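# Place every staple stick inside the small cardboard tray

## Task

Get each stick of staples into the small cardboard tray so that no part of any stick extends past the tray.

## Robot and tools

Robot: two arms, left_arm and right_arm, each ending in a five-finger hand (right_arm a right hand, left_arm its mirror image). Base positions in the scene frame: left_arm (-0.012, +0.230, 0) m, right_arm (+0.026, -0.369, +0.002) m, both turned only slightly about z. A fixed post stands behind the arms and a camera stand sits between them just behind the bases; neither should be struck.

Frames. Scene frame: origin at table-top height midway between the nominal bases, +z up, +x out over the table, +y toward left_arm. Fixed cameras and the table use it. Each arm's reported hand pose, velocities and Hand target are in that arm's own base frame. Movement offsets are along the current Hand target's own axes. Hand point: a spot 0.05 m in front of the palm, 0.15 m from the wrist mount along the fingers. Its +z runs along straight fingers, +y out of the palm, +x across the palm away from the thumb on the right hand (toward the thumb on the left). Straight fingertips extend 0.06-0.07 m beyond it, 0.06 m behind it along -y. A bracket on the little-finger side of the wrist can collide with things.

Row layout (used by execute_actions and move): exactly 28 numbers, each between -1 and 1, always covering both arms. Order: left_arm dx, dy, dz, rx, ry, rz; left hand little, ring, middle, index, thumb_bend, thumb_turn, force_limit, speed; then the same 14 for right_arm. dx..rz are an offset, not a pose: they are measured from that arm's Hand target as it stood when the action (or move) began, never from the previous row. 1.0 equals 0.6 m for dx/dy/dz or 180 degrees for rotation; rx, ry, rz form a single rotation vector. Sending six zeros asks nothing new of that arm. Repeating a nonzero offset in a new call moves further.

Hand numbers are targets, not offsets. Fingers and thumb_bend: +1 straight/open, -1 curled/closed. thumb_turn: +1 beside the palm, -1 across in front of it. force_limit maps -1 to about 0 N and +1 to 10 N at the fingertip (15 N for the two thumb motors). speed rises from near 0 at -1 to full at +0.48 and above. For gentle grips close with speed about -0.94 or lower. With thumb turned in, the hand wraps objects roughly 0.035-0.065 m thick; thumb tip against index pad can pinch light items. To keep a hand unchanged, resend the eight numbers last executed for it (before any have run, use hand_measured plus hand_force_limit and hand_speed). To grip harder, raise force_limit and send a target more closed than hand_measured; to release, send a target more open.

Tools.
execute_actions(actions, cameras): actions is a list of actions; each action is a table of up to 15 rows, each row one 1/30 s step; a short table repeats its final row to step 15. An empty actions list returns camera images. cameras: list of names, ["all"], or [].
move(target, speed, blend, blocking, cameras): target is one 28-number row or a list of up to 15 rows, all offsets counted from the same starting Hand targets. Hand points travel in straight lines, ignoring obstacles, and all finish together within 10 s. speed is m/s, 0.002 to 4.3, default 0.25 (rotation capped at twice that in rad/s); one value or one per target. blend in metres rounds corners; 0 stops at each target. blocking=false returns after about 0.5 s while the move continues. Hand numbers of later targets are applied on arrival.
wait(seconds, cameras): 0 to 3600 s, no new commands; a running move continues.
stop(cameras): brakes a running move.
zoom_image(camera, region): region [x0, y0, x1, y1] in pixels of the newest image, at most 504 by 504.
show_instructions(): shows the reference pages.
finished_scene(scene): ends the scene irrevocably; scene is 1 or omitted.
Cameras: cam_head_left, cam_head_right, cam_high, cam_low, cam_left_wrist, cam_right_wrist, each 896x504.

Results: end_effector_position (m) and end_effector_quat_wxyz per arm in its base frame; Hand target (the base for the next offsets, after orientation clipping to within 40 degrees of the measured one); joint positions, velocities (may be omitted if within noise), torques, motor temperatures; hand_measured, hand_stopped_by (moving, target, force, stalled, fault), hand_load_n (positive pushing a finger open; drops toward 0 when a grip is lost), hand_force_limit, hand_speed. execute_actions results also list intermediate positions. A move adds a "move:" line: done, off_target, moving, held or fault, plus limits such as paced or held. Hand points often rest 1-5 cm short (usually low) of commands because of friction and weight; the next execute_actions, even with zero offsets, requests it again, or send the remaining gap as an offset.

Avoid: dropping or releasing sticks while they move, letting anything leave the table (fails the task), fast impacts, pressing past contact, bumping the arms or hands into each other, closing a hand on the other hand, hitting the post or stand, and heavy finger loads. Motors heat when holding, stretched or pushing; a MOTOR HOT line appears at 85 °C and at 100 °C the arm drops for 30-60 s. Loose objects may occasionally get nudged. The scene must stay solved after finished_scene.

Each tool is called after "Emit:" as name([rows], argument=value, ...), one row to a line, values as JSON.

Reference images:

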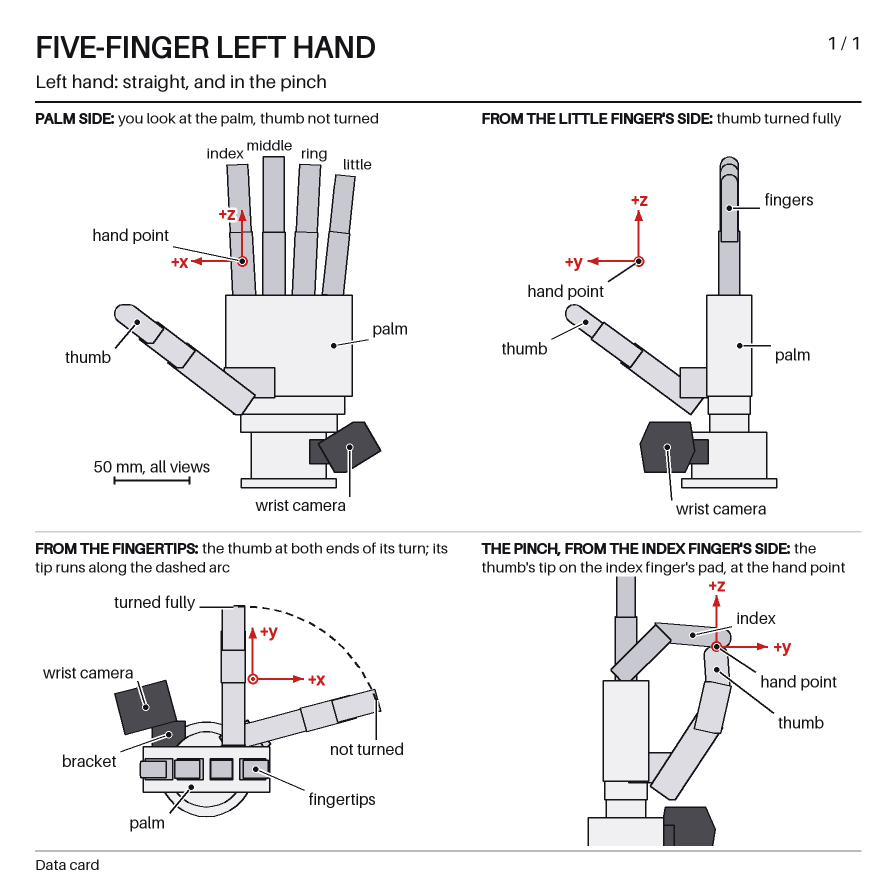

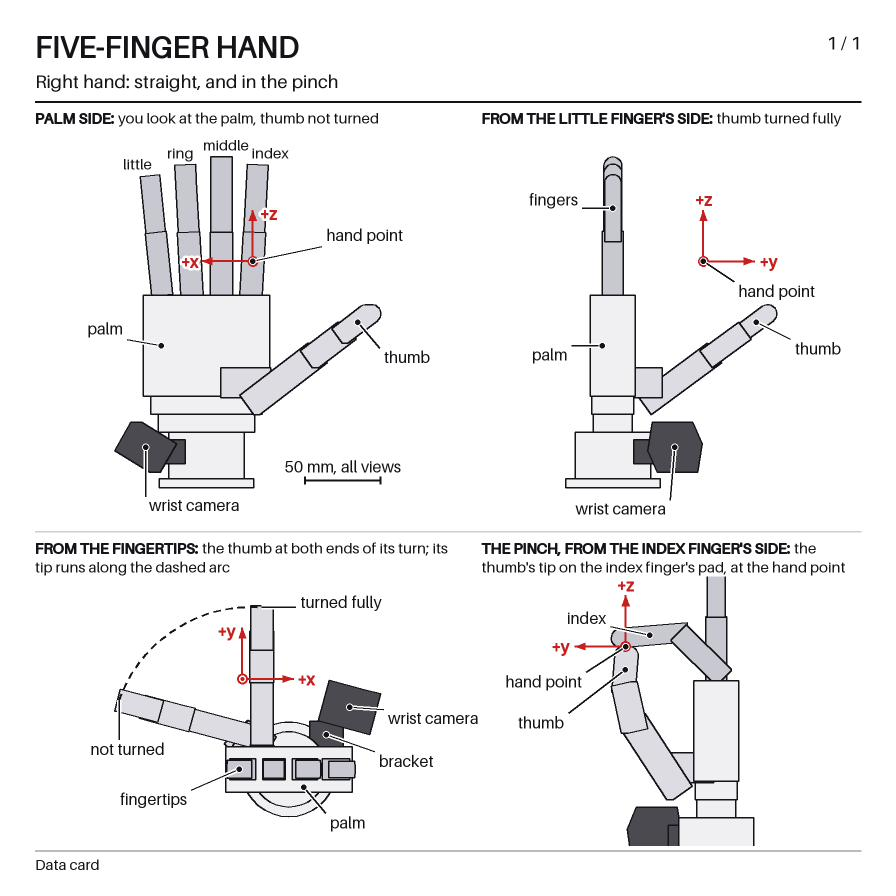

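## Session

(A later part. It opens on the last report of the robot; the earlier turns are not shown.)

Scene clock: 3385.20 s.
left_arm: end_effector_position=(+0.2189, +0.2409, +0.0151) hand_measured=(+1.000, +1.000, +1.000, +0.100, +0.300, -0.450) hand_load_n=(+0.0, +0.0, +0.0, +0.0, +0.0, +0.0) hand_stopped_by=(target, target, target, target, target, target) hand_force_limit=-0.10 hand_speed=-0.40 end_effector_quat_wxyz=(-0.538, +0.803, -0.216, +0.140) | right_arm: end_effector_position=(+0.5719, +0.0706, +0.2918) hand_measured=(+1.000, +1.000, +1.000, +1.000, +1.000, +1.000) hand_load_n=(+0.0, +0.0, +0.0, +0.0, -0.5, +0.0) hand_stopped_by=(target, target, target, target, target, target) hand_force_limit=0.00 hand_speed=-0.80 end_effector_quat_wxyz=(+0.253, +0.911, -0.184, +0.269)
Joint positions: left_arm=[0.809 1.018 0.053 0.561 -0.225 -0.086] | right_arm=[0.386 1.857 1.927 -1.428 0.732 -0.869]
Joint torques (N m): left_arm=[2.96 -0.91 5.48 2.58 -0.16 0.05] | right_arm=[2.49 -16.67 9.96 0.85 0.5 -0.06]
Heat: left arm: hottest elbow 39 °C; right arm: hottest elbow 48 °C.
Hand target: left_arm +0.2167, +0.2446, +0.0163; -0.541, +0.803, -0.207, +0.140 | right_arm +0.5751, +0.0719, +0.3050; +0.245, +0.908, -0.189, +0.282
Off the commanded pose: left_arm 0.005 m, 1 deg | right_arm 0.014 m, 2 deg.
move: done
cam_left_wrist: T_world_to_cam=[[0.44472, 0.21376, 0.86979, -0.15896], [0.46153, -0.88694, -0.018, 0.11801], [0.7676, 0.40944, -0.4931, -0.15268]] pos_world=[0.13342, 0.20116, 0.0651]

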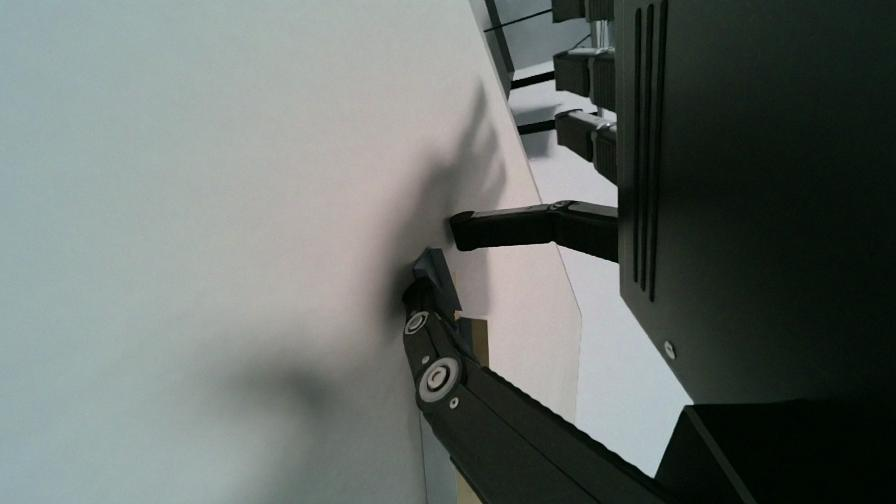

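Emit:
move(target=[0,0,0,0,0,0,1,1,1,-0.45,0.3,-0.45,-0.1,-0.94,0,0,0,0,0,0,1,1,1,1,1,1,0,-0.8], cameras=["cam_left_wrist"])

Emit:
zoom_image(camera="cam_left_wrist", region=[340, 180, 500, 340])

Scene clock: 3389.13 s.
left_arm: end_effector_position=(+0.2194, +0.2414, +0.0161) hand_measured=(+1.000, +1.000, +1.000, -0.168, +0.302, -0.450) hand_load_n=(+0.0, +0.0, +0.0, +5.0, +3.5, -0.5) hand_stopped_by=(target, target, target, force, target, target) hand_force_limit=-0.10 hand_speed=-0.94 end_effector_quat_wxyz=(-0.539, +0.802, -0.216, +0.141) | right_arm: end_effector_position=(+0.5719, +0.0706, +0.2918) hand_measured=(+1.000, +1.000, +1.000, +1.000, +1.000, +1.000) hand_load_n=(+0.0, -0.5, +0.0, +0.0, +0.0, +0.0) hand_stopped_by=(target, target, target, target, target, target) hand_force_limit=0.00 hand_speed=-0.80 end_effector_quat_wxyz=(+0.253, +0.911, -0.184, +0.269)
Joint positions: left_arm=[0.809 1.018 0.053 0.565 -0.225 -0.086] | right_arm=[0.386 1.857 1.927 -1.428 0.732 -0.869]
Joint torques (N m): left_arm=[1.67 -1.85 5.16 2.5 -0.12 0.04] | right_arm=[1.73 -18.26 10.09 1.11 0.46 -0.05]
Heat: left arm: hottest elbow 38 °C; right arm: hottest elbow 48 °C.
Hand target: left_arm +0.2168, +0.2447, +0.0164; -0.541, +0.803, -0.207, +0.140 | right_arm +0.5751, +0.0719, +0.3050; +0.245, +0.908, -0.189, +0.282
Off the commanded pose: left_arm 0.004 m, 1 deg | right_arm 0.014 m, 2 deg.
move: done
cam_left_wrist: T_world_to_cam=[[0.44227, 0.21109, 0.87168, -0.15896], [0.46157, -0.88689, -0.01942, 0.11823], [0.76899, 0.41093, -0.48968, -0.15344]] pos_world=[0.13373, 0.20147, 0.06572]

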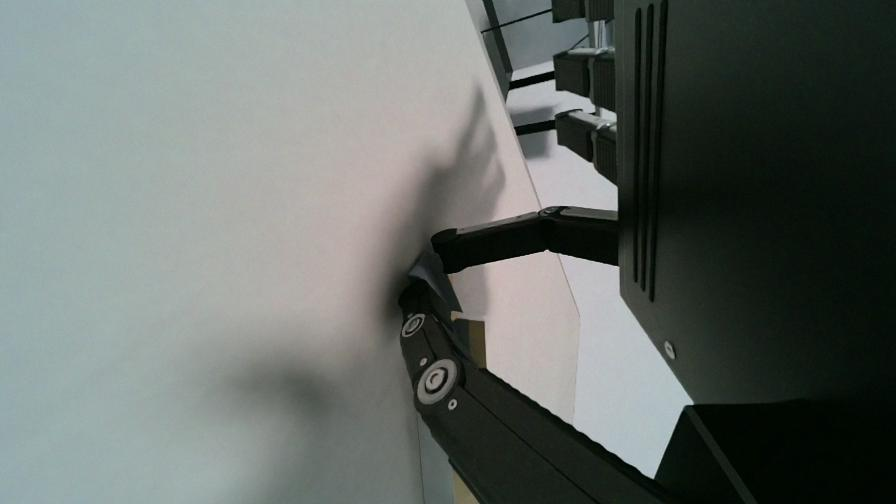

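Scaled by 3.150 from the camera's image (finer frame: 1280x720).

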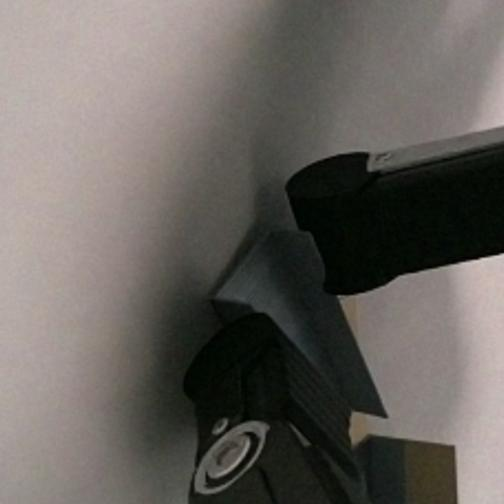

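Emit:
move([
  [0.0146,-0.0262,-0.0019,0,0,0,1,1,1,-0.45,0.3,-0.45,-0.1,-0.94,0,0,0,0,0,0,1,1,1,1,1,1,0,-0.8],
  [0.0189,-0.0657,-0.0152,0,0,0,1,1,1,-0.45,0.3,-0.45,-0.1,-0.94,0,0,0,0,0,0,1,1,1,1,1,1,0,-0.8],
  [0.0207,-0.0504,-0.0158,0,0.1596,0.0646,1,1,1,-0.45,0.3,-0.45,-0.1,-0.94,0,0,0,0,0,0,1,1,1,1,1,1,0,-0.8],
], speed=[0.06,0.06,0.15], blend=[0.005,0.003,0], cameras=["cam_left_wrist"])

Emit:
zoom_image(camera="cam_left_wrist", region=[300, 190, 500, 390])

Scene clock: 3410.37 s.
left_arm: end_effector_position=(+0.2241, +0.2190, +0.0316) hand_measured=(+1.000, +1.000, +1.000, -0.168, +0.302, -0.450) hand_load_n=(+0.0, +0.0, +0.0, +4.5, +4.0, -1.0) hand_stopped_by=(target, target, target, force, target, target) hand_force_limit=-0.10 hand_speed=-0.94 end_effector_quat_wxyz=(-0.463, +0.731, -0.412, +0.286) | right_arm: end_effector_position=(+0.5719, +0.0706, +0.2918) hand_measured=(+1.000, +1.000, +1.000, +1.000, +1.000, +1.000) hand_load_n=(+0.0, +0.0, +0.0, +0.0, +0.0, +0.0) hand_stopped_by=(target, target, target, target, target, target) hand_force_limit=0.00 hand_speed=-0.80 end_effector_quat_wxyz=(+0.253, +0.911, -0.184, +0.269)
Joint positions: left_arm=[1.172 0.975 0.15 0.307 0.6 0.273] | right_arm=[0.386 1.857 1.927 -1.428 0.732 -0.869]
Joint torques (N m): left_arm=[2.32 -1.32 9.01 2.24 0.37 0.22] | right_arm=[2.43 -17.67 10.07 0.84 0.47 -0.01]
Heat: left arm: hottest elbow 38 °C; right arm: hottest elbow 48 °C.
Hand target: left_arm +0.2288, +0.2409, +0.0478; -0.484, +0.718, -0.414, +0.279 | right_arm +0.5751, +0.0719, +0.3050; +0.245, +0.908, -0.189, +0.282
Off the commanded pose: left_arm 0.028 m, 3 deg | right_arm 0.014 m, 2 deg.
move: off_target (left_arm)
cam_left_wrist: T_world_to_cam=[[0.49425, 0.00483, 0.86931, -0.13625], [-0.05002, -0.99817, 0.03399, 0.23382], [0.86788, -0.06028, -0.4931, -0.05913]] pos_world=[0.13035, 0.23049, 0.08134]

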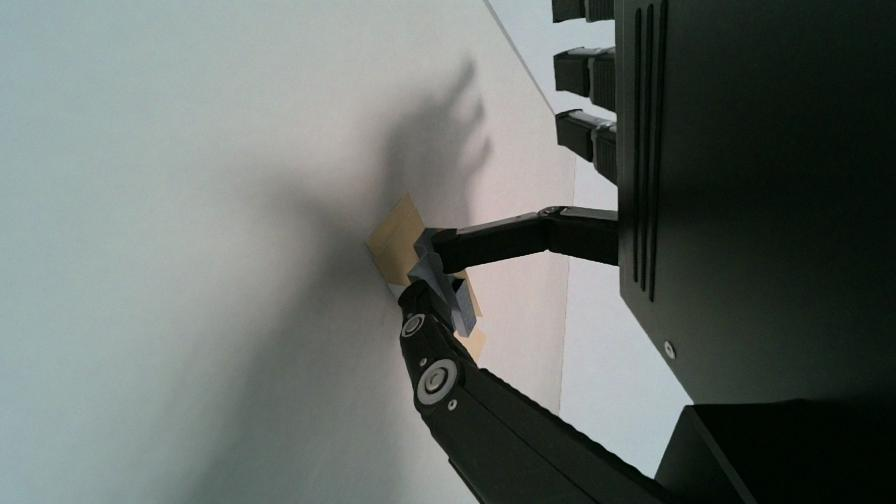

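Scaled by 2.520 from the camera's image (finer frame: 1280x720).

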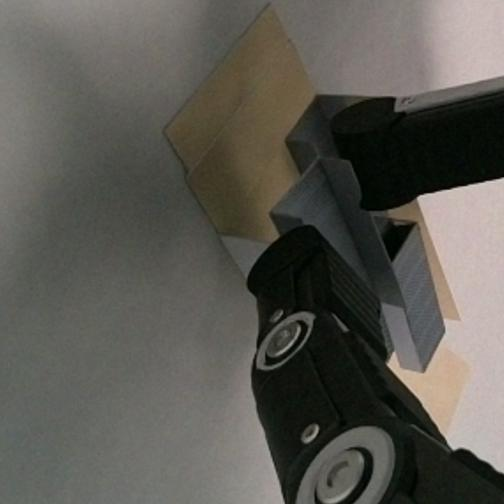

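Emit:
move(target=[0.0072,-0.0293,-0.0164,0,0,0,1,1,1,-0.45,0.3,-0.45,-0.1,-0.94,0,0,0,0,0,0,1,1,1,1,1,1,0,-0.8], speed=0.05, cameras=["cam_left_wrist"])

Emit:
zoom_image(camera="cam_left_wrist", region=[280, 190, 480, 390])

Scene clock: 3428.50 s.
left_arm: end_effector_position=(+0.2233, +0.2178, +0.0480) hand_measured=(+1.000, +1.000, +1.000, -0.168, +0.302, -0.450) hand_load_n=(+0.0, +0.0, +0.0, +4.5, +4.0, -1.0) hand_stopped_by=(target, target, target, force, target, target) hand_force_limit=-0.10 hand_speed=-0.94 end_effector_quat_wxyz=(-0.465, +0.730, -0.413, +0.285) | right_arm: end_effector_position=(+0.5719, +0.0706, +0.2918) hand_measured=(+1.000, +1.000, +1.000, +1.000, +1.000, +1.000) hand_load_n=(+0.5, +0.0, +0.0, +0.0, +0.0, +0.0) hand_stopped_by=(target, target, target, target, target, target) hand_force_limit=0.00 hand_speed=-0.80 end_effector_quat_wxyz=(+0.253, +0.911, -0.184, +0.269)
Joint positions: left_arm=[1.172 0.876 0.17 0.193 0.599 0.273] | right_arm=[0.386 1.857 1.927 -1.428 0.732 -0.869]
Joint torques (N m): left_arm=[1.44 -3.9 9.84 1.59 0.19 0.17] | right_arm=[2.73 -17.49 9.98 0.88 0.46 -0.04]
Heat: left arm: hottest elbow 39 °C; right arm: hottest elbow 48 °C.
Hand target: left_arm +0.2288, +0.2358, +0.0678; -0.484, +0.718, -0.414, +0.279 | right_arm +0.5751, +0.0719, +0.3050; +0.245, +0.908, -0.189, +0.282
Off the commanded pose: left_arm 0.027 m, 3 deg | right_arm 0.014 m, 2 deg.
move: off_target (left_arm)
cam_left_wrist: T_world_to_cam=[[0.49318, 0.00057, 0.86993, -0.14897], [-0.04895, -0.9984, 0.02841, 0.23221], [0.86855, -0.0566, -0.49236, -0.05149]] pos_world=[0.12956, 0.22901, 0.09765]

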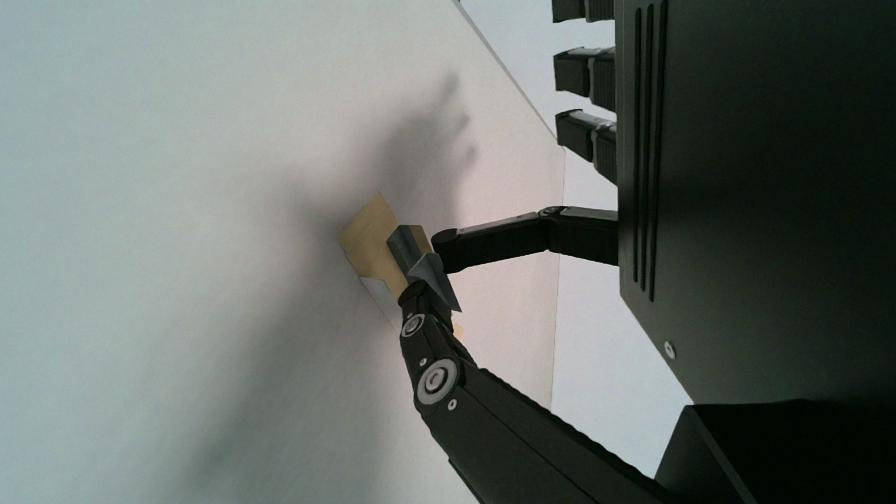

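Scaled by 2.520 from the camera's image (finer frame: 1280x720).

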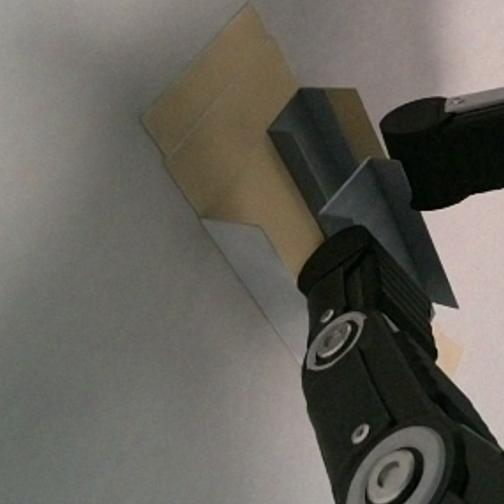

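Emit:
move(target=[-0.0088,0.0061,0.0026,0,-0.0361,-0.0146,1,1,1,-0.45,0.3,-0.45,-0.1,-0.94,0,0,0,0,0,0,1,1,1,1,1,1,0,-0.8], speed=0.1, cameras=["cam_left_wrist"])

Emit:
zoom_image(camera="cam_left_wrist", region=[280, 190, 480, 390])

Scene clock: 3444.17 s.
left_arm: end_effector_position=(+0.2193, +0.2375, +0.0540) hand_measured=(+1.000, +1.000, +1.000, -0.168, +0.302, -0.450) hand_load_n=(+0.0, -0.5, +0.0, +5.0, +4.0, -0.5) hand_stopped_by=(target, target, target, force, target, target) hand_force_limit=-0.10 hand_speed=-0.94 end_effector_quat_wxyz=(-0.489, +0.752, -0.369, +0.244) | right_arm: end_effector_position=(+0.5719, +0.0706, +0.2918) hand_measured=(+1.000, +1.000, +1.000, +1.000, +1.000, +1.000) hand_load_n=(+0.0, +0.0, +0.0, +0.0, +0.0, +0.0) hand_stopped_by=(target, target, target, target, target, target) hand_force_limit=0.00 hand_speed=-0.80 end_effector_quat_wxyz=(+0.253, +0.911, -0.184, +0.269)
Joint positions: left_arm=[1.14 0.848 0.17 0.217 0.444 0.203] | right_arm=[0.386 1.857 1.927 -1.428 0.732 -0.869]
Joint torques (N m): left_arm=[-0.21 -2.37 7.51 2.58 0.05 -0.03] | right_arm=[2.08 -17.96 10.02 1.01 0.49 -0.03]
Motor temperatures (°C): left_arm=[29 29 42 29 28 29] | right_arm=[30 39 48 24 27 25]
Heat: left arm: hottest elbow 42 °C; right arm: hottest elbow 48 °C.
Hand target: left_arm +0.2262, +0.2403, +0.0638; -0.500, +0.742, -0.369, +0.249 | right_arm +0.5751, +0.0719, +0.3050; +0.245, +0.908, -0.189, +0.282
Off the commanded pose: left_arm 0.012 m, 2 deg | right_arm 0.014 m, 2 deg.
move: off_target (left_arm)
cam_left_wrist: T_world_to_cam=[[0.49925, 0.04679, 0.86519, -0.16432], [0.08486, -0.99638, 0.00492, 0.22285], [0.86229, 0.07096, -0.50142, -0.07228]] pos_world=[0.12546, 0.23487, 0.10483]

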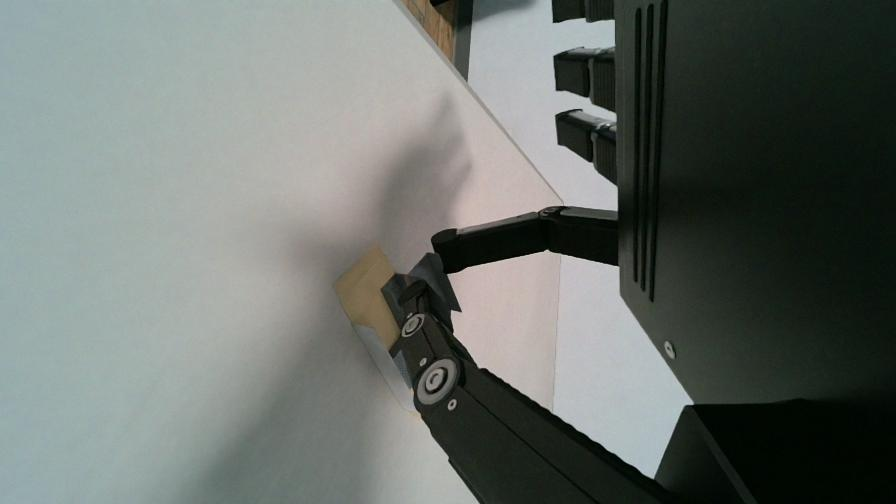

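Scaled by 2.520 from the camera's image (finer frame: 1280x720).

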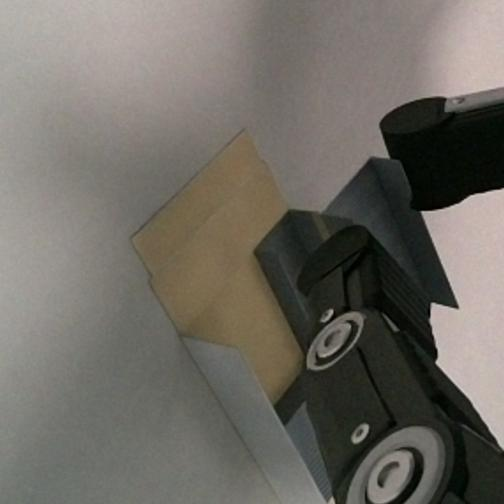

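Emit:
move(target=[-0.0026,0.0468,0.0080,0,0,0,1,1,1,-0.45,0.3,-0.45,-0.1,-0.94,0,0,0,0,0,0,1,1,1,1,1,1,0,-0.8], speed=0.06, cameras=["cam_left_wrist"])

Emit:
zoom_image(camera="cam_left_wrist", region=[300, 190, 500, 390])

Scene clock: 3458.50 s.
left_arm: end_effector_position=(+0.2202, +0.2351, +0.0336) hand_measured=(+1.000, +1.000, +1.000, -0.168, +0.302, -0.450) hand_load_n=(+0.0, +0.0, +0.0, +5.0, +4.0, -1.0) hand_stopped_by=(target, target, target, force, target, target) hand_force_limit=-0.10 hand_speed=-0.94 end_effector_quat_wxyz=(-0.495, +0.745, -0.371, +0.249) | right_arm: end_effector_position=(+0.5719, +0.0706, +0.2918) hand_measured=(+1.000, +1.000, +1.000, +1.000, +1.000, +1.000) hand_load_n=(+0.0, +0.0, +0.0, +0.0, -0.5, +0.0) hand_stopped_by=(target, target, target, target, target, target) hand_force_limit=0.00 hand_speed=-0.80 end_effector_quat_wxyz=(+0.253, +0.911, -0.184, +0.269)
Joint positions: left_arm=[1.14 0.961 0.124 0.393 0.455 0.203] | right_arm=[0.386 1.857 1.927 -1.428 0.732 -0.869]
Joint torques (N m): left_arm=[1.32 -2.37 6.16 2.47 0.25 0.05] | right_arm=[2.9 -17.9 10 0.83 0.44 -0.05]
Heat: left arm: hottest elbow 42 °C; right arm: hottest elbow 48 °C.
Hand target: left_arm +0.2204, +0.2380, +0.0360; -0.501, +0.742, -0.369, +0.249 | right_arm +0.5751, +0.0719, +0.3050; +0.245, +0.908, -0.189, +0.282
Off the commanded pose: left_arm 0.004 m, 1 deg | right_arm 0.014 m, 2 deg.
move: done
cam_left_wrist: T_world_to_cam=[[0.48987, 0.0312, 0.87123, -0.14146], [0.07509, -0.99716, -0.00651, 0.2232], [0.86855, 0.06861, -0.49082, -0.08435]] pos_world=[0.12581, 0.23276, 0.0833]

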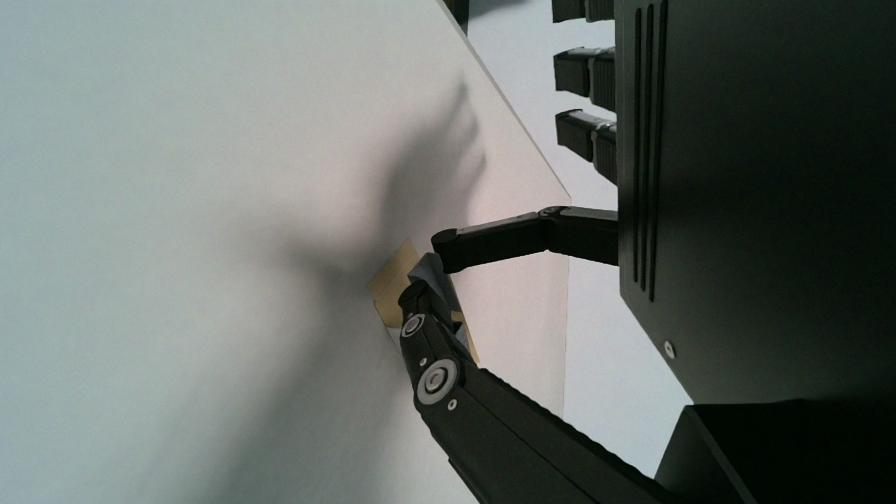

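Scaled by 2.520 from the camera's image (finer frame: 1280x720).

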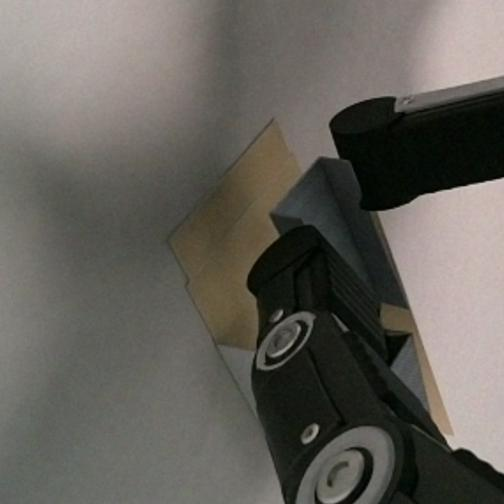

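Emit:
move(target=[0.0037,0.0157,0.0056,0,0,0,1,1,1,-0.45,0.3,-0.45,-0.1,-0.94,0,0,0,0,0,0,1,1,1,1,1,1,0,-0.8], speed=0.05, cameras=["cam_left_wrist"])

Emit:
zoom_image(camera="cam_left_wrist", region=[320, 190, 520, 390])

Scene clock: 3467.33 s.
left_arm: end_effector_position=(+0.2198, +0.2344, +0.0241) hand_measured=(+1.000, +1.000, +1.000, -0.168, +0.302, -0.450) hand_load_n=(+0.0, +0.0, +0.0, +5.0, +4.0, -0.5) hand_stopped_by=(target, target, target, force, target, target) hand_force_limit=-0.10 hand_speed=-0.94 end_effector_quat_wxyz=(-0.496, +0.745, -0.371, +0.248) | right_arm: end_effector_position=(+0.5719, +0.0706, +0.2918) hand_measured=(+1.000, +1.000, +1.000, +1.000, +1.000, +1.000) hand_load_n=(+0.0, +0.0, +0.0, +0.0, +0.0, +0.0) hand_stopped_by=(target, target, target, target, target, target) hand_force_limit=0.00 hand_speed=-0.80 end_effector_quat_wxyz=(+0.253, +0.911, -0.184, +0.269)
Joint positions: left_arm=[1.14 1.023 0.107 0.474 0.454 0.203] | right_arm=[0.386 1.857 1.927 -1.428 0.732 -0.869]
Joint torques (N m): left_arm=[1.44 -2.78 5.56 2.4 0 0.1] | right_arm=[1.38 -17.9 10.04 0.77 0.44 -0.07]
Heat: left arm: hottest elbow 41 °C; right arm: hottest elbow 48 °C.
Hand target: left_arm +0.2214, +0.2359, +0.0260; -0.501, +0.742, -0.369, +0.249 | right_arm +0.5751, +0.0719, +0.3050; +0.245, +0.908, -0.189, +0.282
Off the commanded pose: left_arm 0.003 m, 1 deg | right_arm 0.014 m, 2 deg.
move: done
cam_left_wrist: T_world_to_cam=[[0.48915, 0.02931, 0.87171, -0.13234], [0.07573, -0.99709, -0.00897, 0.22237], [0.86891, 0.0704, -0.48995, -0.08909]] pos_world=[0.12531, 0.23187, 0.0737]

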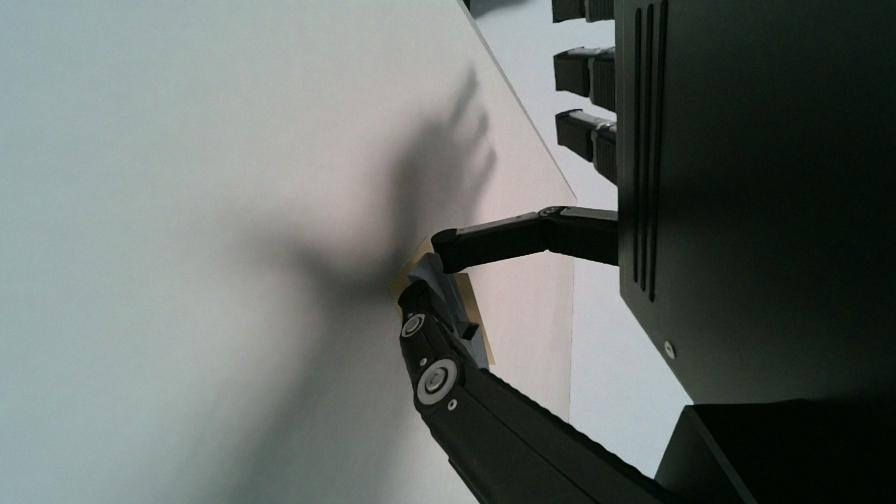

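Scaled by 2.520 from the camera's image (finer frame: 1280x720).

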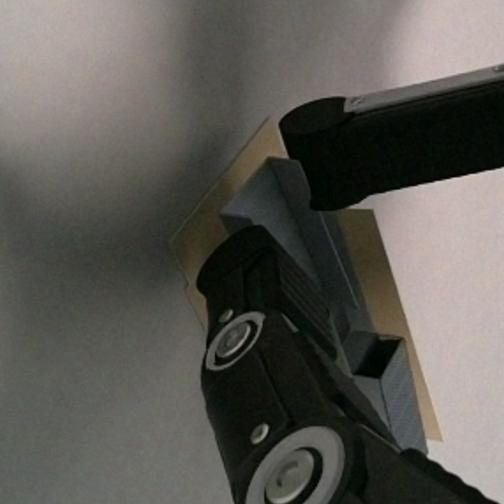

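Emit:
move(target=[0.0057,0.0101,0.0062,0,0,0,1,1,1,-0.45,0.3,-0.45,-0.1,-0.94,0,0,0,0,0,0,1,1,1,1,1,1,0,-0.8], speed=0.05, cameras=["cam_left_wrist"])

Emit:
zoom_image(camera="cam_left_wrist", region=[340, 200, 520, 380])

Scene clock: 3472.33 s.
left_arm: end_effector_position=(+0.2198, +0.2358, +0.0176) hand_measured=(+1.000, +1.000, +1.000, -0.168, +0.302, -0.450) hand_load_n=(+0.0, +0.0, +0.0, +5.0, +4.0, -0.5) hand_stopped_by=(target, target, target, force, target, target) hand_force_limit=-0.10 hand_speed=-0.94 end_effector_quat_wxyz=(-0.499, +0.745, -0.369, +0.244) | right_arm: end_effector_position=(+0.5719, +0.0706, +0.2918) hand_measured=(+1.000, +1.000, +1.000, +1.000, +1.000, +1.000) hand_load_n=(+0.5, +0.0, +0.0, +0.0, +0.0, +0.0) hand_stopped_by=(target, target, target, target, target, target) hand_force_limit=0.00 hand_speed=-0.80 end_effector_quat_wxyz=(+0.253, +0.911, -0.184, +0.269)
Joint positions: left_arm=[1.133 1.074 0.097 0.54 0.437 0.2] | right_arm=[0.386 1.857 1.927 -1.428 0.732 -0.869]
Joint torques (N m): left_arm=[0.09 -1.79 5.16 2.54 0.02 -0.07] | right_arm=[2.26 -17.32 10.1 0.81 0.45 -0.04]
Heat: left arm: hottest elbow 41 °C; right arm: hottest elbow 48 °C.
Hand target: left_arm +0.2244, +0.2339, +0.0190; -0.501, +0.742, -0.369, +0.249 | right_arm +0.5751, +0.0719, +0.3050; +0.245, +0.908, -0.189, +0.282
Off the commanded pose: left_arm 0.005 m, 1 deg | right_arm 0.014 m, 2 deg.
move: done
cam_left_wrist: T_world_to_cam=[[0.491, 0.02889, 0.87068, -0.12709], [0.08551, -0.99622, -0.01517, 0.22145], [0.86695, 0.0819, -0.49161, -0.09461]] pos_world=[0.12548, 0.23203, 0.0675]

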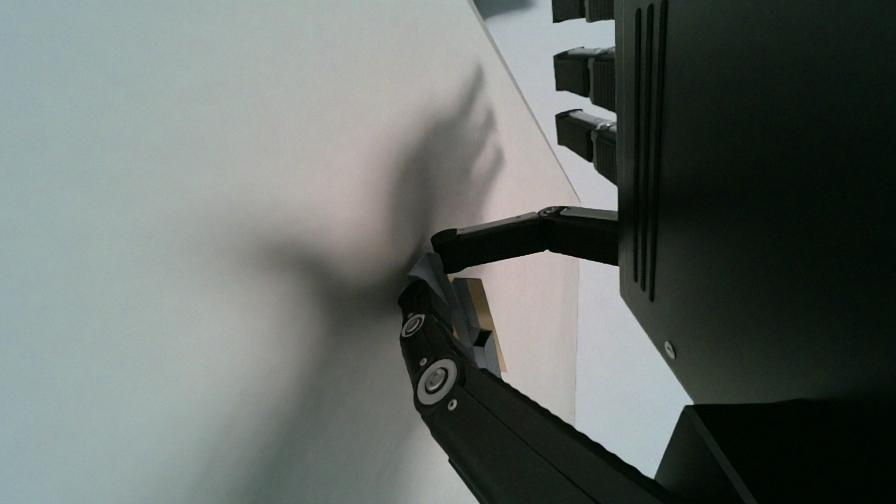

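Scaled by 2.800 from the camera's image (finer frame: 1280x720).

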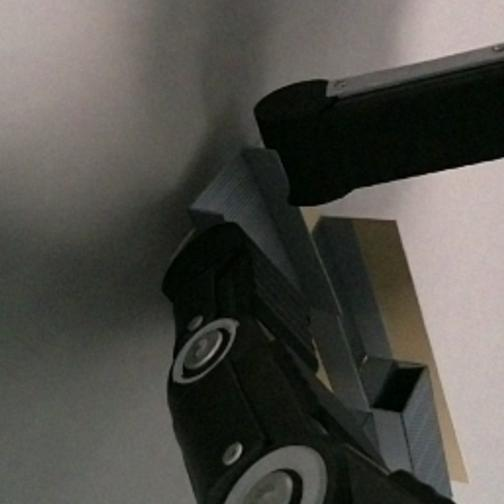

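Emit:
move(target=[0.012,0.0002,-0.0006,0,0,0,1,1,1,-0.45,0.3,-0.45,-0.1,-0.94,0,0,0,0,0,0,1,1,1,1,1,1,0,-0.8], speed=0.05, cameras=["cam_left_wrist"])

Emit:
zoom_image(camera="cam_left_wrist", region=[340, 200, 520, 380])

Scene clock: 3477.37 s.
left_arm: end_effector_position=(+0.2245, +0.2298, +0.0153) hand_measured=(+1.000, +1.000, +1.000, -0.168, +0.302, -0.450) hand_load_n=(+0.0, +0.0, +0.0, +5.0, +4.0, -0.5) hand_stopped_by=(target, target, target, force, target, target) hand_force_limit=-0.10 hand_speed=-0.94 end_effector_quat_wxyz=(-0.495, +0.747, -0.369, +0.244) | right_arm: end_effector_position=(+0.5719, +0.0706, +0.2918) hand_measured=(+1.000, +1.000, +1.000, +1.000, +1.000, +1.000) hand_load_n=(+0.0, +0.0, -0.5, +0.0, +0.0, +0.0) hand_stopped_by=(target, target, target, target, target, target) hand_force_limit=0.00 hand_speed=-0.80 end_effector_quat_wxyz=(+0.253, +0.911, -0.184, +0.269)
Joint positions: left_arm=[1.097 1.073 0.091 0.543 0.406 0.184] | right_arm=[0.386 1.857 1.927 -1.428 0.732 -0.869]
Joint torques (N m): left_arm=[-0.38 -3.43 5.05 2.58 0 0.02] | right_arm=[2.02 -17.61 10.02 0.87 0.44 -0.05]
Heat: left arm: hottest elbow 40 °C; right arm: hottest elbow 48 °C.
Hand target: left_arm +0.2285, +0.2280, +0.0191; -0.501, +0.742, -0.369, +0.249 | right_arm +0.5751, +0.0719, +0.3050; +0.245, +0.908, -0.189, +0.282
Off the commanded pose: left_arm 0.006 m, 1 deg | right_arm 0.014 m, 2 deg.
move: done
cam_left_wrist: T_world_to_cam=[[0.49416, 0.03485, 0.86867, -0.1292], [0.08356, -0.99647, -0.00755, 0.2155], [0.86534, 0.07632, -0.49533, -0.09769]] pos_world=[0.13038, 0.2267, 0.06548]

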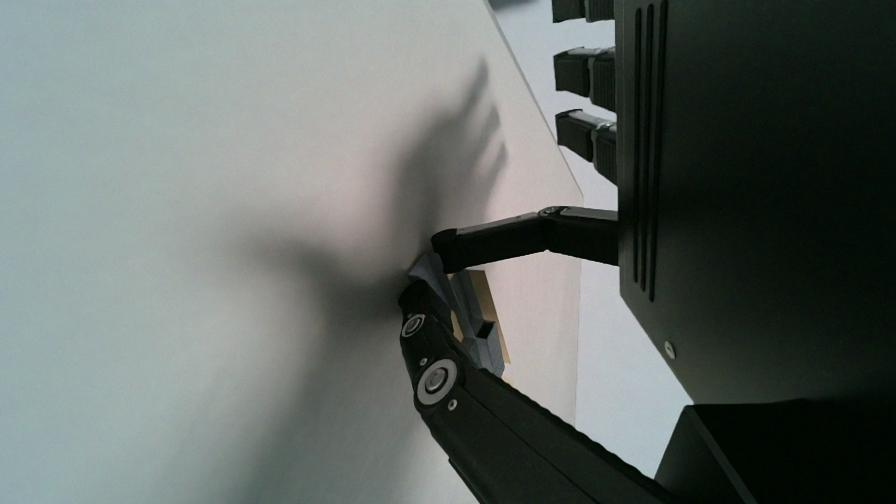

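Scaled by 2.800 from the camera's image (finer frame: 1280x720).

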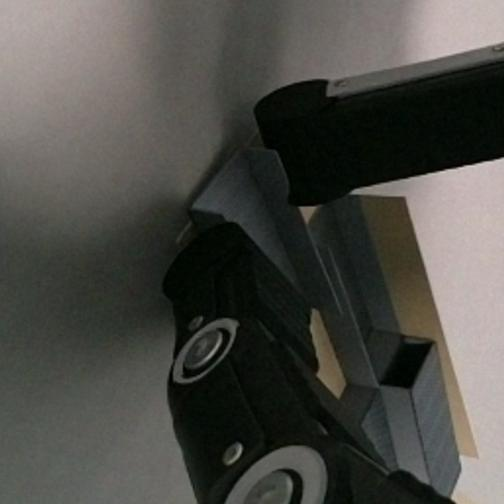

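Emit:
move(target=[0,0,0,0,0,0,1,1,1,0.1,0.3,-0.45,-0.1,-0.9,0,0,0,0,0,0,1,1,1,1,1,1,0,-0.8])

Emit:
move([
  [0.0100,-0.0282,0.0030,0,0,0,1,1,1,0.1,0.3,-0.45,-0.1,-0.9,0,0,0,0,0,0,1,1,1,1,1,1,0,-0.8],
  [0.0120,-0.0678,-0.0102,0,0,0,1,1,1,0.1,0.3,-0.45,-0.1,-0.9,0,0,0,0,0,0,1,1,1,1,1,1,0,-0.8],
  [-0.0011,-0.0777,-0.0256,0,-0.3662,-0.1481,1,1,1,0.0,0.3,1,0.0,-0.3,0,0,0,0,0,0,1,1,1,1,1,1,0,-0.8],
], speed=[0.06,0.06,0.25], blend=[0.004,0.003,0], cameras=["cam_left_wrist"])

Emit:
zoom_image(camera="cam_left_wrist", region=[260, 260, 460, 460])

Scene clock: 3491.63 s.
left_arm: end_effector_position=(+0.2245, +0.2299, +0.0153) hand_measured=(+1.000, +1.000, +1.000, +0.100, +0.300, -0.450) hand_load_n=(+0.0, +0.0, +0.0, +0.0, +0.0, +0.0) hand_stopped_by=(target, target, target, target, target, target) hand_force_limit=-0.10 hand_speed=-0.90 end_effector_quat_wxyz=(-0.495, +0.748, -0.369, +0.244) | right_arm: end_effector_position=(+0.5719, +0.0706, +0.2918) hand_measured=(+1.000, +1.000, +1.000, +1.000, +1.000, +1.000) hand_load_n=(+0.0, +0.0, +0.0, +0.0, +0.0, +0.0) hand_stopped_by=(target, target, target, target, target, target) hand_force_limit=0.00 hand_speed=-0.80 end_effector_quat_wxyz=(+0.253, +0.911, -0.184, +0.269)
Joint positions: left_arm=[1.097 1.073 0.091 0.543 0.406 0.183] | right_arm=[0.386 1.857 1.927 -1.428 0.732 -0.869]
Joint torques (N m): left_arm=[1.03 -3.66 4.93 2.39 -0.03 0.02] | right_arm=[2.26 -17.38 9.88 0.85 0.42 -0.1]
Heat: left arm: hottest elbow 39 °C; right arm: hottest elbow 48 °C.
Hand target: left_arm +0.2285, +0.2280, +0.0191; -0.501, +0.742, -0.369, +0.249 | right_arm +0.5751, +0.0719, +0.3050; +0.245, +0.908, -0.189, +0.282
Off the commanded pose: left_arm 0.006 m, 1 deg | right_arm 0.014 m, 2 deg.
move: done

Scene clock: 3497.43 s.
left_arm: end_effector_position=(+0.2118, +0.2288, +0.0582) hand_measured=(+1.000, +1.000, +1.000, +0.000, +0.300, +1.000) hand_load_n=(+0.0, +0.0, +0.5, +0.0, +0.0, +0.0) hand_stopped_by=(target, target, target, target, target, target) hand_force_limit=0.00 hand_speed=-0.30 end_effector_quat_wxyz=(-0.547, +0.820, +0.128, -0.104) | right_arm: end_effector_position=(+0.5719, +0.0706, +0.2918) hand_measured=(+1.000, +1.000, +1.000, +1.000, +1.000, +1.000) hand_load_n=(+0.0, +0.0, +0.0, +0.0, +0.0, +0.0) hand_stopped_by=(target, target, target, target, target, target) hand_force_limit=0.00 hand_speed=-0.80 end_effector_quat_wxyz=(+0.253, +0.911, -0.184, +0.269)
Joint positions: left_arm=[0.295 1.251 0.539 -0.974 -1.18 -1.662] | right_arm=[0.386 1.857 1.927 -1.428 0.732 -0.869]
Joint torques (N m): left_arm=[0.38 -4.78 8.08 0.02 -0.99 -0.02] | right_arm=[2.14 -17.26 10.04 0.76 0.42 -0.05]
Heat: left arm: hottest elbow 40 °C; right arm: hottest elbow 48 °C.
Hand target: left_arm +0.2306, +0.2305, +0.0680; -0.552, +0.819, +0.131, -0.089 | right_arm +0.5751, +0.0719, +0.3050; +0.245, +0.908, -0.189, +0.282
Off the commanded pose: left_arm 0.021 m, 2 deg | right_arm 0.014 m, 2 deg.
move: off_target (left_arm); target 3's new numbers were sent with left_arm's hand 0.021 m and 2 deg from that target
cam_left_wrist: T_world_to_cam=[[0.1525, 0.47826, 0.86488, -0.18902], [0.97046, -0.23801, -0.0395, -0.14376], [0.18696, 0.84535, -0.50043, -0.09734]] pos_world=[0.18654, 0.13847, 0.10909]

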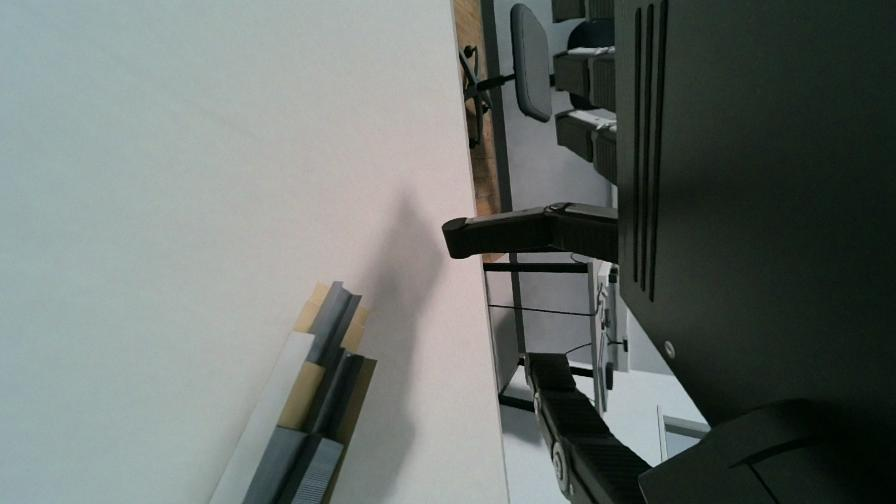

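Scaled by 2.520 from the camera's image (finer frame: 1280x720).

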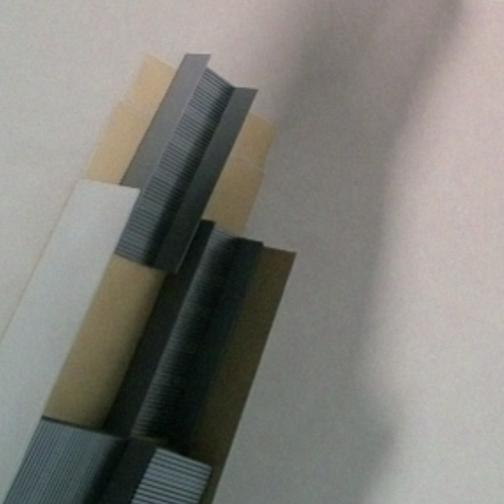

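Emit:
move(target=[-0.0320,0.0459,0.0288,0,0,0,1,1,1,0.0,0.3,1,0.0,-0.3,0,0,0,0,0,0,1,1,1,1,1,1,0,-0.8], speed=0.1, cameras=["cam_left_wrist"])

Emit:
zoom_image(camera="cam_left_wrist", region=[300, 200, 500, 400])

Scene clock: 3528.67 s.
left_arm: end_effector_position=(+0.2102, +0.2283, +0.0364) hand_measured=(+1.000, +1.000, +1.000, +0.000, +0.300, +1.000) hand_load_n=(+0.0, +0.0, +0.0, +0.0, +0.0, +0.0) hand_stopped_by=(target, target, target, target, target, target) hand_force_limit=0.00 hand_speed=-0.30 end_effector_quat_wxyz=(-0.551, +0.819, +0.134, -0.086) | right_arm: end_effector_position=(+0.5719, +0.0706, +0.2918) hand_measured=(+1.000, +1.000, +1.000, +1.000, +1.000, +1.000) hand_load_n=(+0.0, -0.5, +0.0, +0.0, +0.0, +0.0) hand_stopped_by=(target, target, target, target, target, target) hand_force_limit=0.00 hand_speed=-0.80 end_effector_quat_wxyz=(+0.253, +0.911, -0.184, +0.269)
Joint positions: left_arm=[0.295 1.277 0.479 -0.826 -1.183 -1.635] | right_arm=[0.386 1.857 1.927 -1.428 0.732 -0.869]
Joint torques (N m): left_arm=[1.67 -4.37 5.18 0.66 -0.93 0.25] | right_arm=[2.14 -17.26 10.1 0.8 0.44 -0.04]
Heat: left arm: hottest elbow 41 °C; right arm: hottest elbow 48 °C.
Hand target: left_arm +0.2105, +0.2299, +0.0360; -0.552, +0.819, +0.131, -0.089 | right_arm +0.5751, +0.0719, +0.3050; +0.245, +0.908, -0.189, +0.282
Off the commanded pose: left_arm 0.002 m, 0 deg | right_arm 0.014 m, 2 deg.
move: done
cam_left_wrist: T_world_to_cam=[[0.1275, 0.46534, 0.8759, -0.16193], [0.96877, -0.24779, -0.00937, -0.14161], [0.21267, 0.84974, -0.4824, -0.11456]] pos_world=[0.18219, 0.13761, 0.08524]

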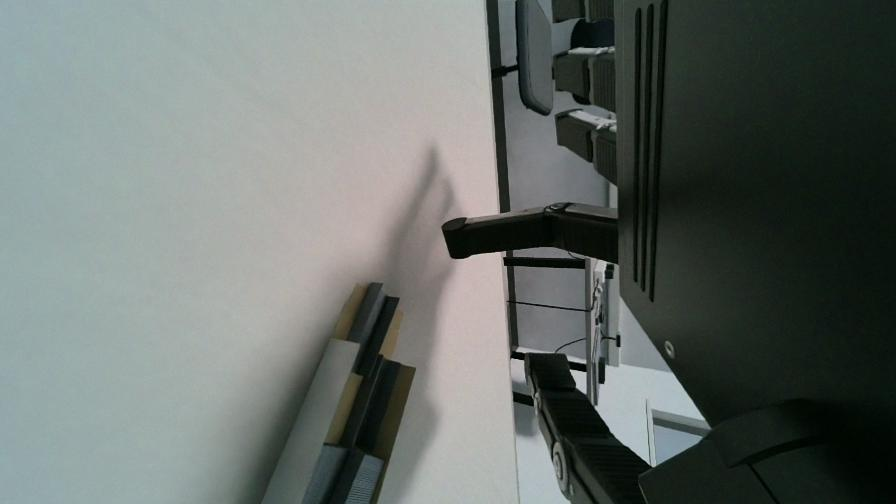

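Scaled by 2.520 from the camera's image (finer frame: 1280x720).

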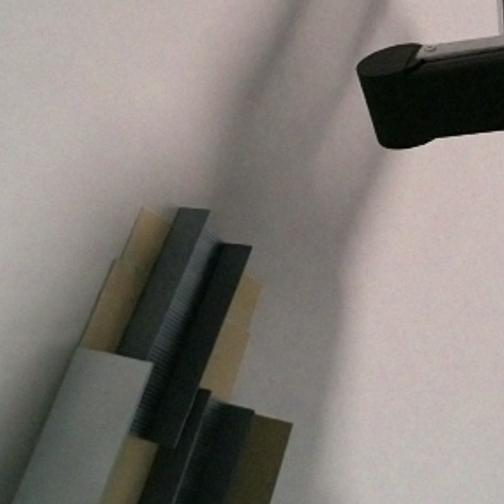

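Emit:
move(target=[-0.0027,0.0340,-0.0040,0,0,0,1,1,1,0.0,0.3,1,0.0,-0.3,0,0,0,0,0,0,1,1,1,1,1,1,0,-0.8], speed=0.08, cameras=["cam_left_wrist"])

Emit:
zoom_image(camera="cam_left_wrist", region=[330, 190, 530, 390])

Scene clock: 3538.23 s.
left_arm: end_effector_position=(+0.2096, +0.2233, +0.0189) hand_measured=(+1.000, +1.000, +1.000, +0.000, +0.300, +1.000) hand_load_n=(+0.0, +0.0, +0.0, +0.0, +0.0, +0.0) hand_stopped_by=(target, target, target, target, target, target) hand_force_limit=0.00 hand_speed=-0.30 end_effector_quat_wxyz=(-0.551, +0.818, +0.135, -0.091) | right_arm: end_effector_position=(+0.5719, +0.0706, +0.2918) hand_measured=(+1.000, +1.000, +1.000, +1.000, +1.000, +1.000) hand_load_n=(+0.0, +0.0, +0.0, +0.0, +0.0, +0.0) hand_stopped_by=(target, target, target, target, target, target) hand_force_limit=0.00 hand_speed=-0.80 end_effector_quat_wxyz=(+0.253, +0.911, -0.184, +0.269)
Joint positions: left_arm=[0.273 1.352 0.474 -0.826 -1.183 -1.715] | right_arm=[0.386 1.857 1.927 -1.428 0.732 -0.869]
Joint torques (N m): left_arm=[-0.09 -5.25 4.56 -0.13 -0.74 -0.05] | right_arm=[2.32 -17.85 10.15 0.69 0.43 -0.04]
Heat: left arm: hottest elbow 40 °C; right arm: hottest elbow 48 °C.
Hand target: left_arm +0.2122, +0.2200, +0.0179; -0.552, +0.819, +0.131, -0.089 | right_arm +0.5751, +0.0719, +0.3050; +0.245, +0.908, -0.189, +0.282
Off the commanded pose: left_arm 0.004 m, 1 deg | right_arm 0.014 m, 2 deg.
move: done
cam_left_wrist: T_world_to_cam=[[0.12948, 0.46589, 0.87532, -0.14468], [0.97075, -0.23954, -0.0161, -0.14451], [0.20217, 0.8518, -0.48328, -0.11684]] pos_world=[0.18263, 0.13231, 0.06785]

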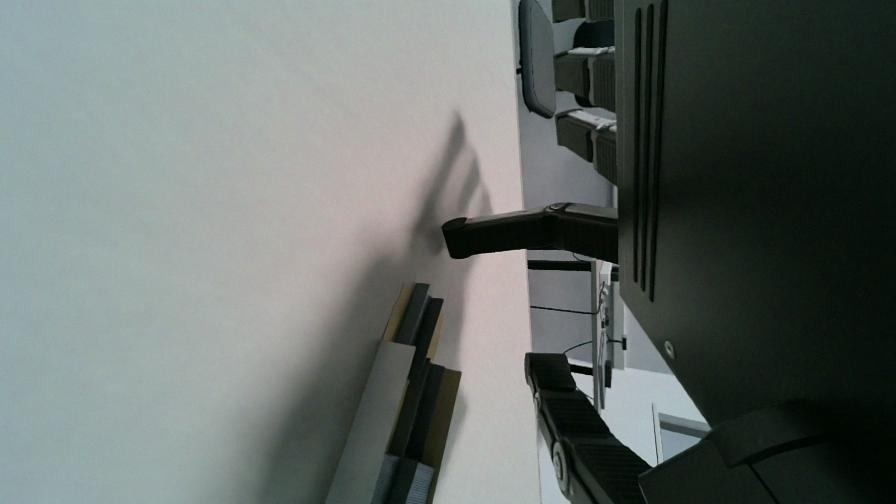

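Scaled by 2.520 from the camera's image (finer frame: 1280x720).

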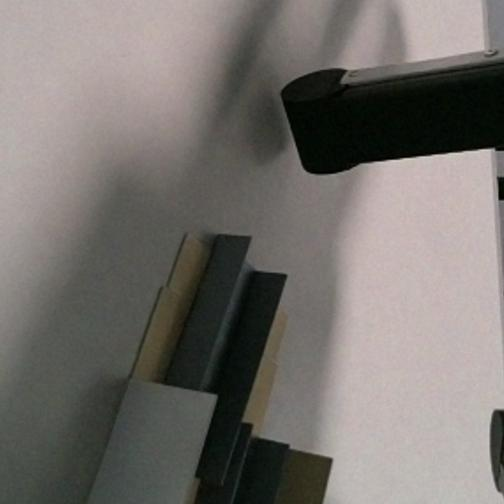

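Emit:
move(target=[0.0102,0.0116,-0.0197,0,0,0,1,1,1,0.0,0.3,1,0.0,-0.3,0,0,0,0,0,0,1,1,1,1,1,1,0,-0.8], speed=0.05, cameras=["cam_left_wrist"])

Emit:
zoom_image(camera="cam_left_wrist", region=[340, 190, 520, 370])

Scene clock: 3546.20 s.
left_arm: end_effector_position=(+0.2074, +0.2123, +0.0146) hand_measured=(+1.000, +1.000, +1.000, +0.000, +0.300, +1.000) hand_load_n=(+0.0, +0.0, +0.0, +1.0, +0.0, +0.0) hand_stopped_by=(target, target, target, target, target, target) hand_force_limit=0.00 hand_speed=-0.30 end_effector_quat_wxyz=(-0.555, +0.815, +0.132, -0.099) | right_arm: end_effector_position=(+0.5719, +0.0706, +0.2918) hand_measured=(+1.000, +1.000, +1.000, +1.000, +1.000, +1.000) hand_load_n=(+0.0, +0.0, +0.0, +0.0, +0.0, +0.0) hand_stopped_by=(target, target, target, target, target, target) hand_force_limit=0.00 hand_speed=-0.80 end_effector_quat_wxyz=(+0.253, +0.911, -0.184, +0.269)
Joint positions: left_arm=[0.225 1.4 0.487 -0.935 -1.183 -1.854] | right_arm=[0.386 1.857 1.927 -1.428 0.732 -0.869]
Joint torques (N m): left_arm=[0.21 -4.95 5.86 -0.31 -0.37 0.07] | right_arm=[2.2 -16.85 9.92 0.96 0.44 -0.06]
Heat: left arm: hottest elbow 39 °C; right arm: hottest elbow 48 °C.
Hand target: left_arm +0.2221, +0.2091, +0.0160; -0.552, +0.819, +0.131, -0.089 | right_arm +0.5751, +0.0719, +0.3050; +0.245, +0.908, -0.189, +0.282
Off the commanded pose: left_arm 0.015 m, 1 deg | right_arm 0.014 m, 2 deg.
move: off_target (left_arm)
cam_left_wrist: T_world_to_cam=[[0.14272, 0.4603, 0.87622, -0.13713], [0.97106, -0.23643, -0.03397, -0.14567], [0.19153, 0.8557, -0.48072, -0.10781]] pos_world=[0.18167, 0.12093, 0.06338]

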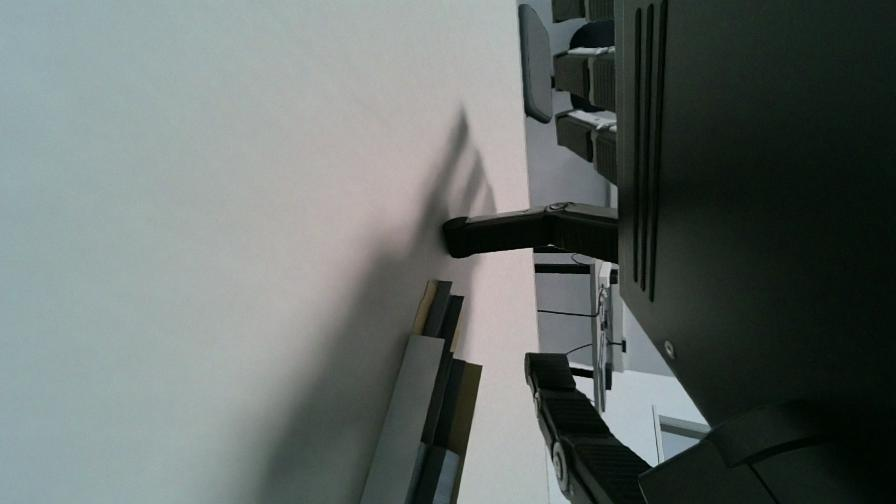

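Scaled by 2.800 from the camera's image (finer frame: 1280x720).

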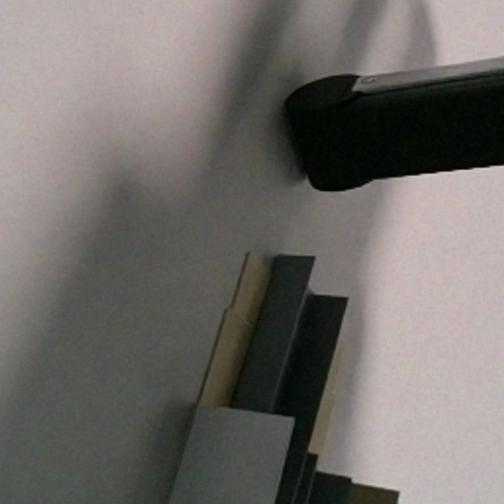

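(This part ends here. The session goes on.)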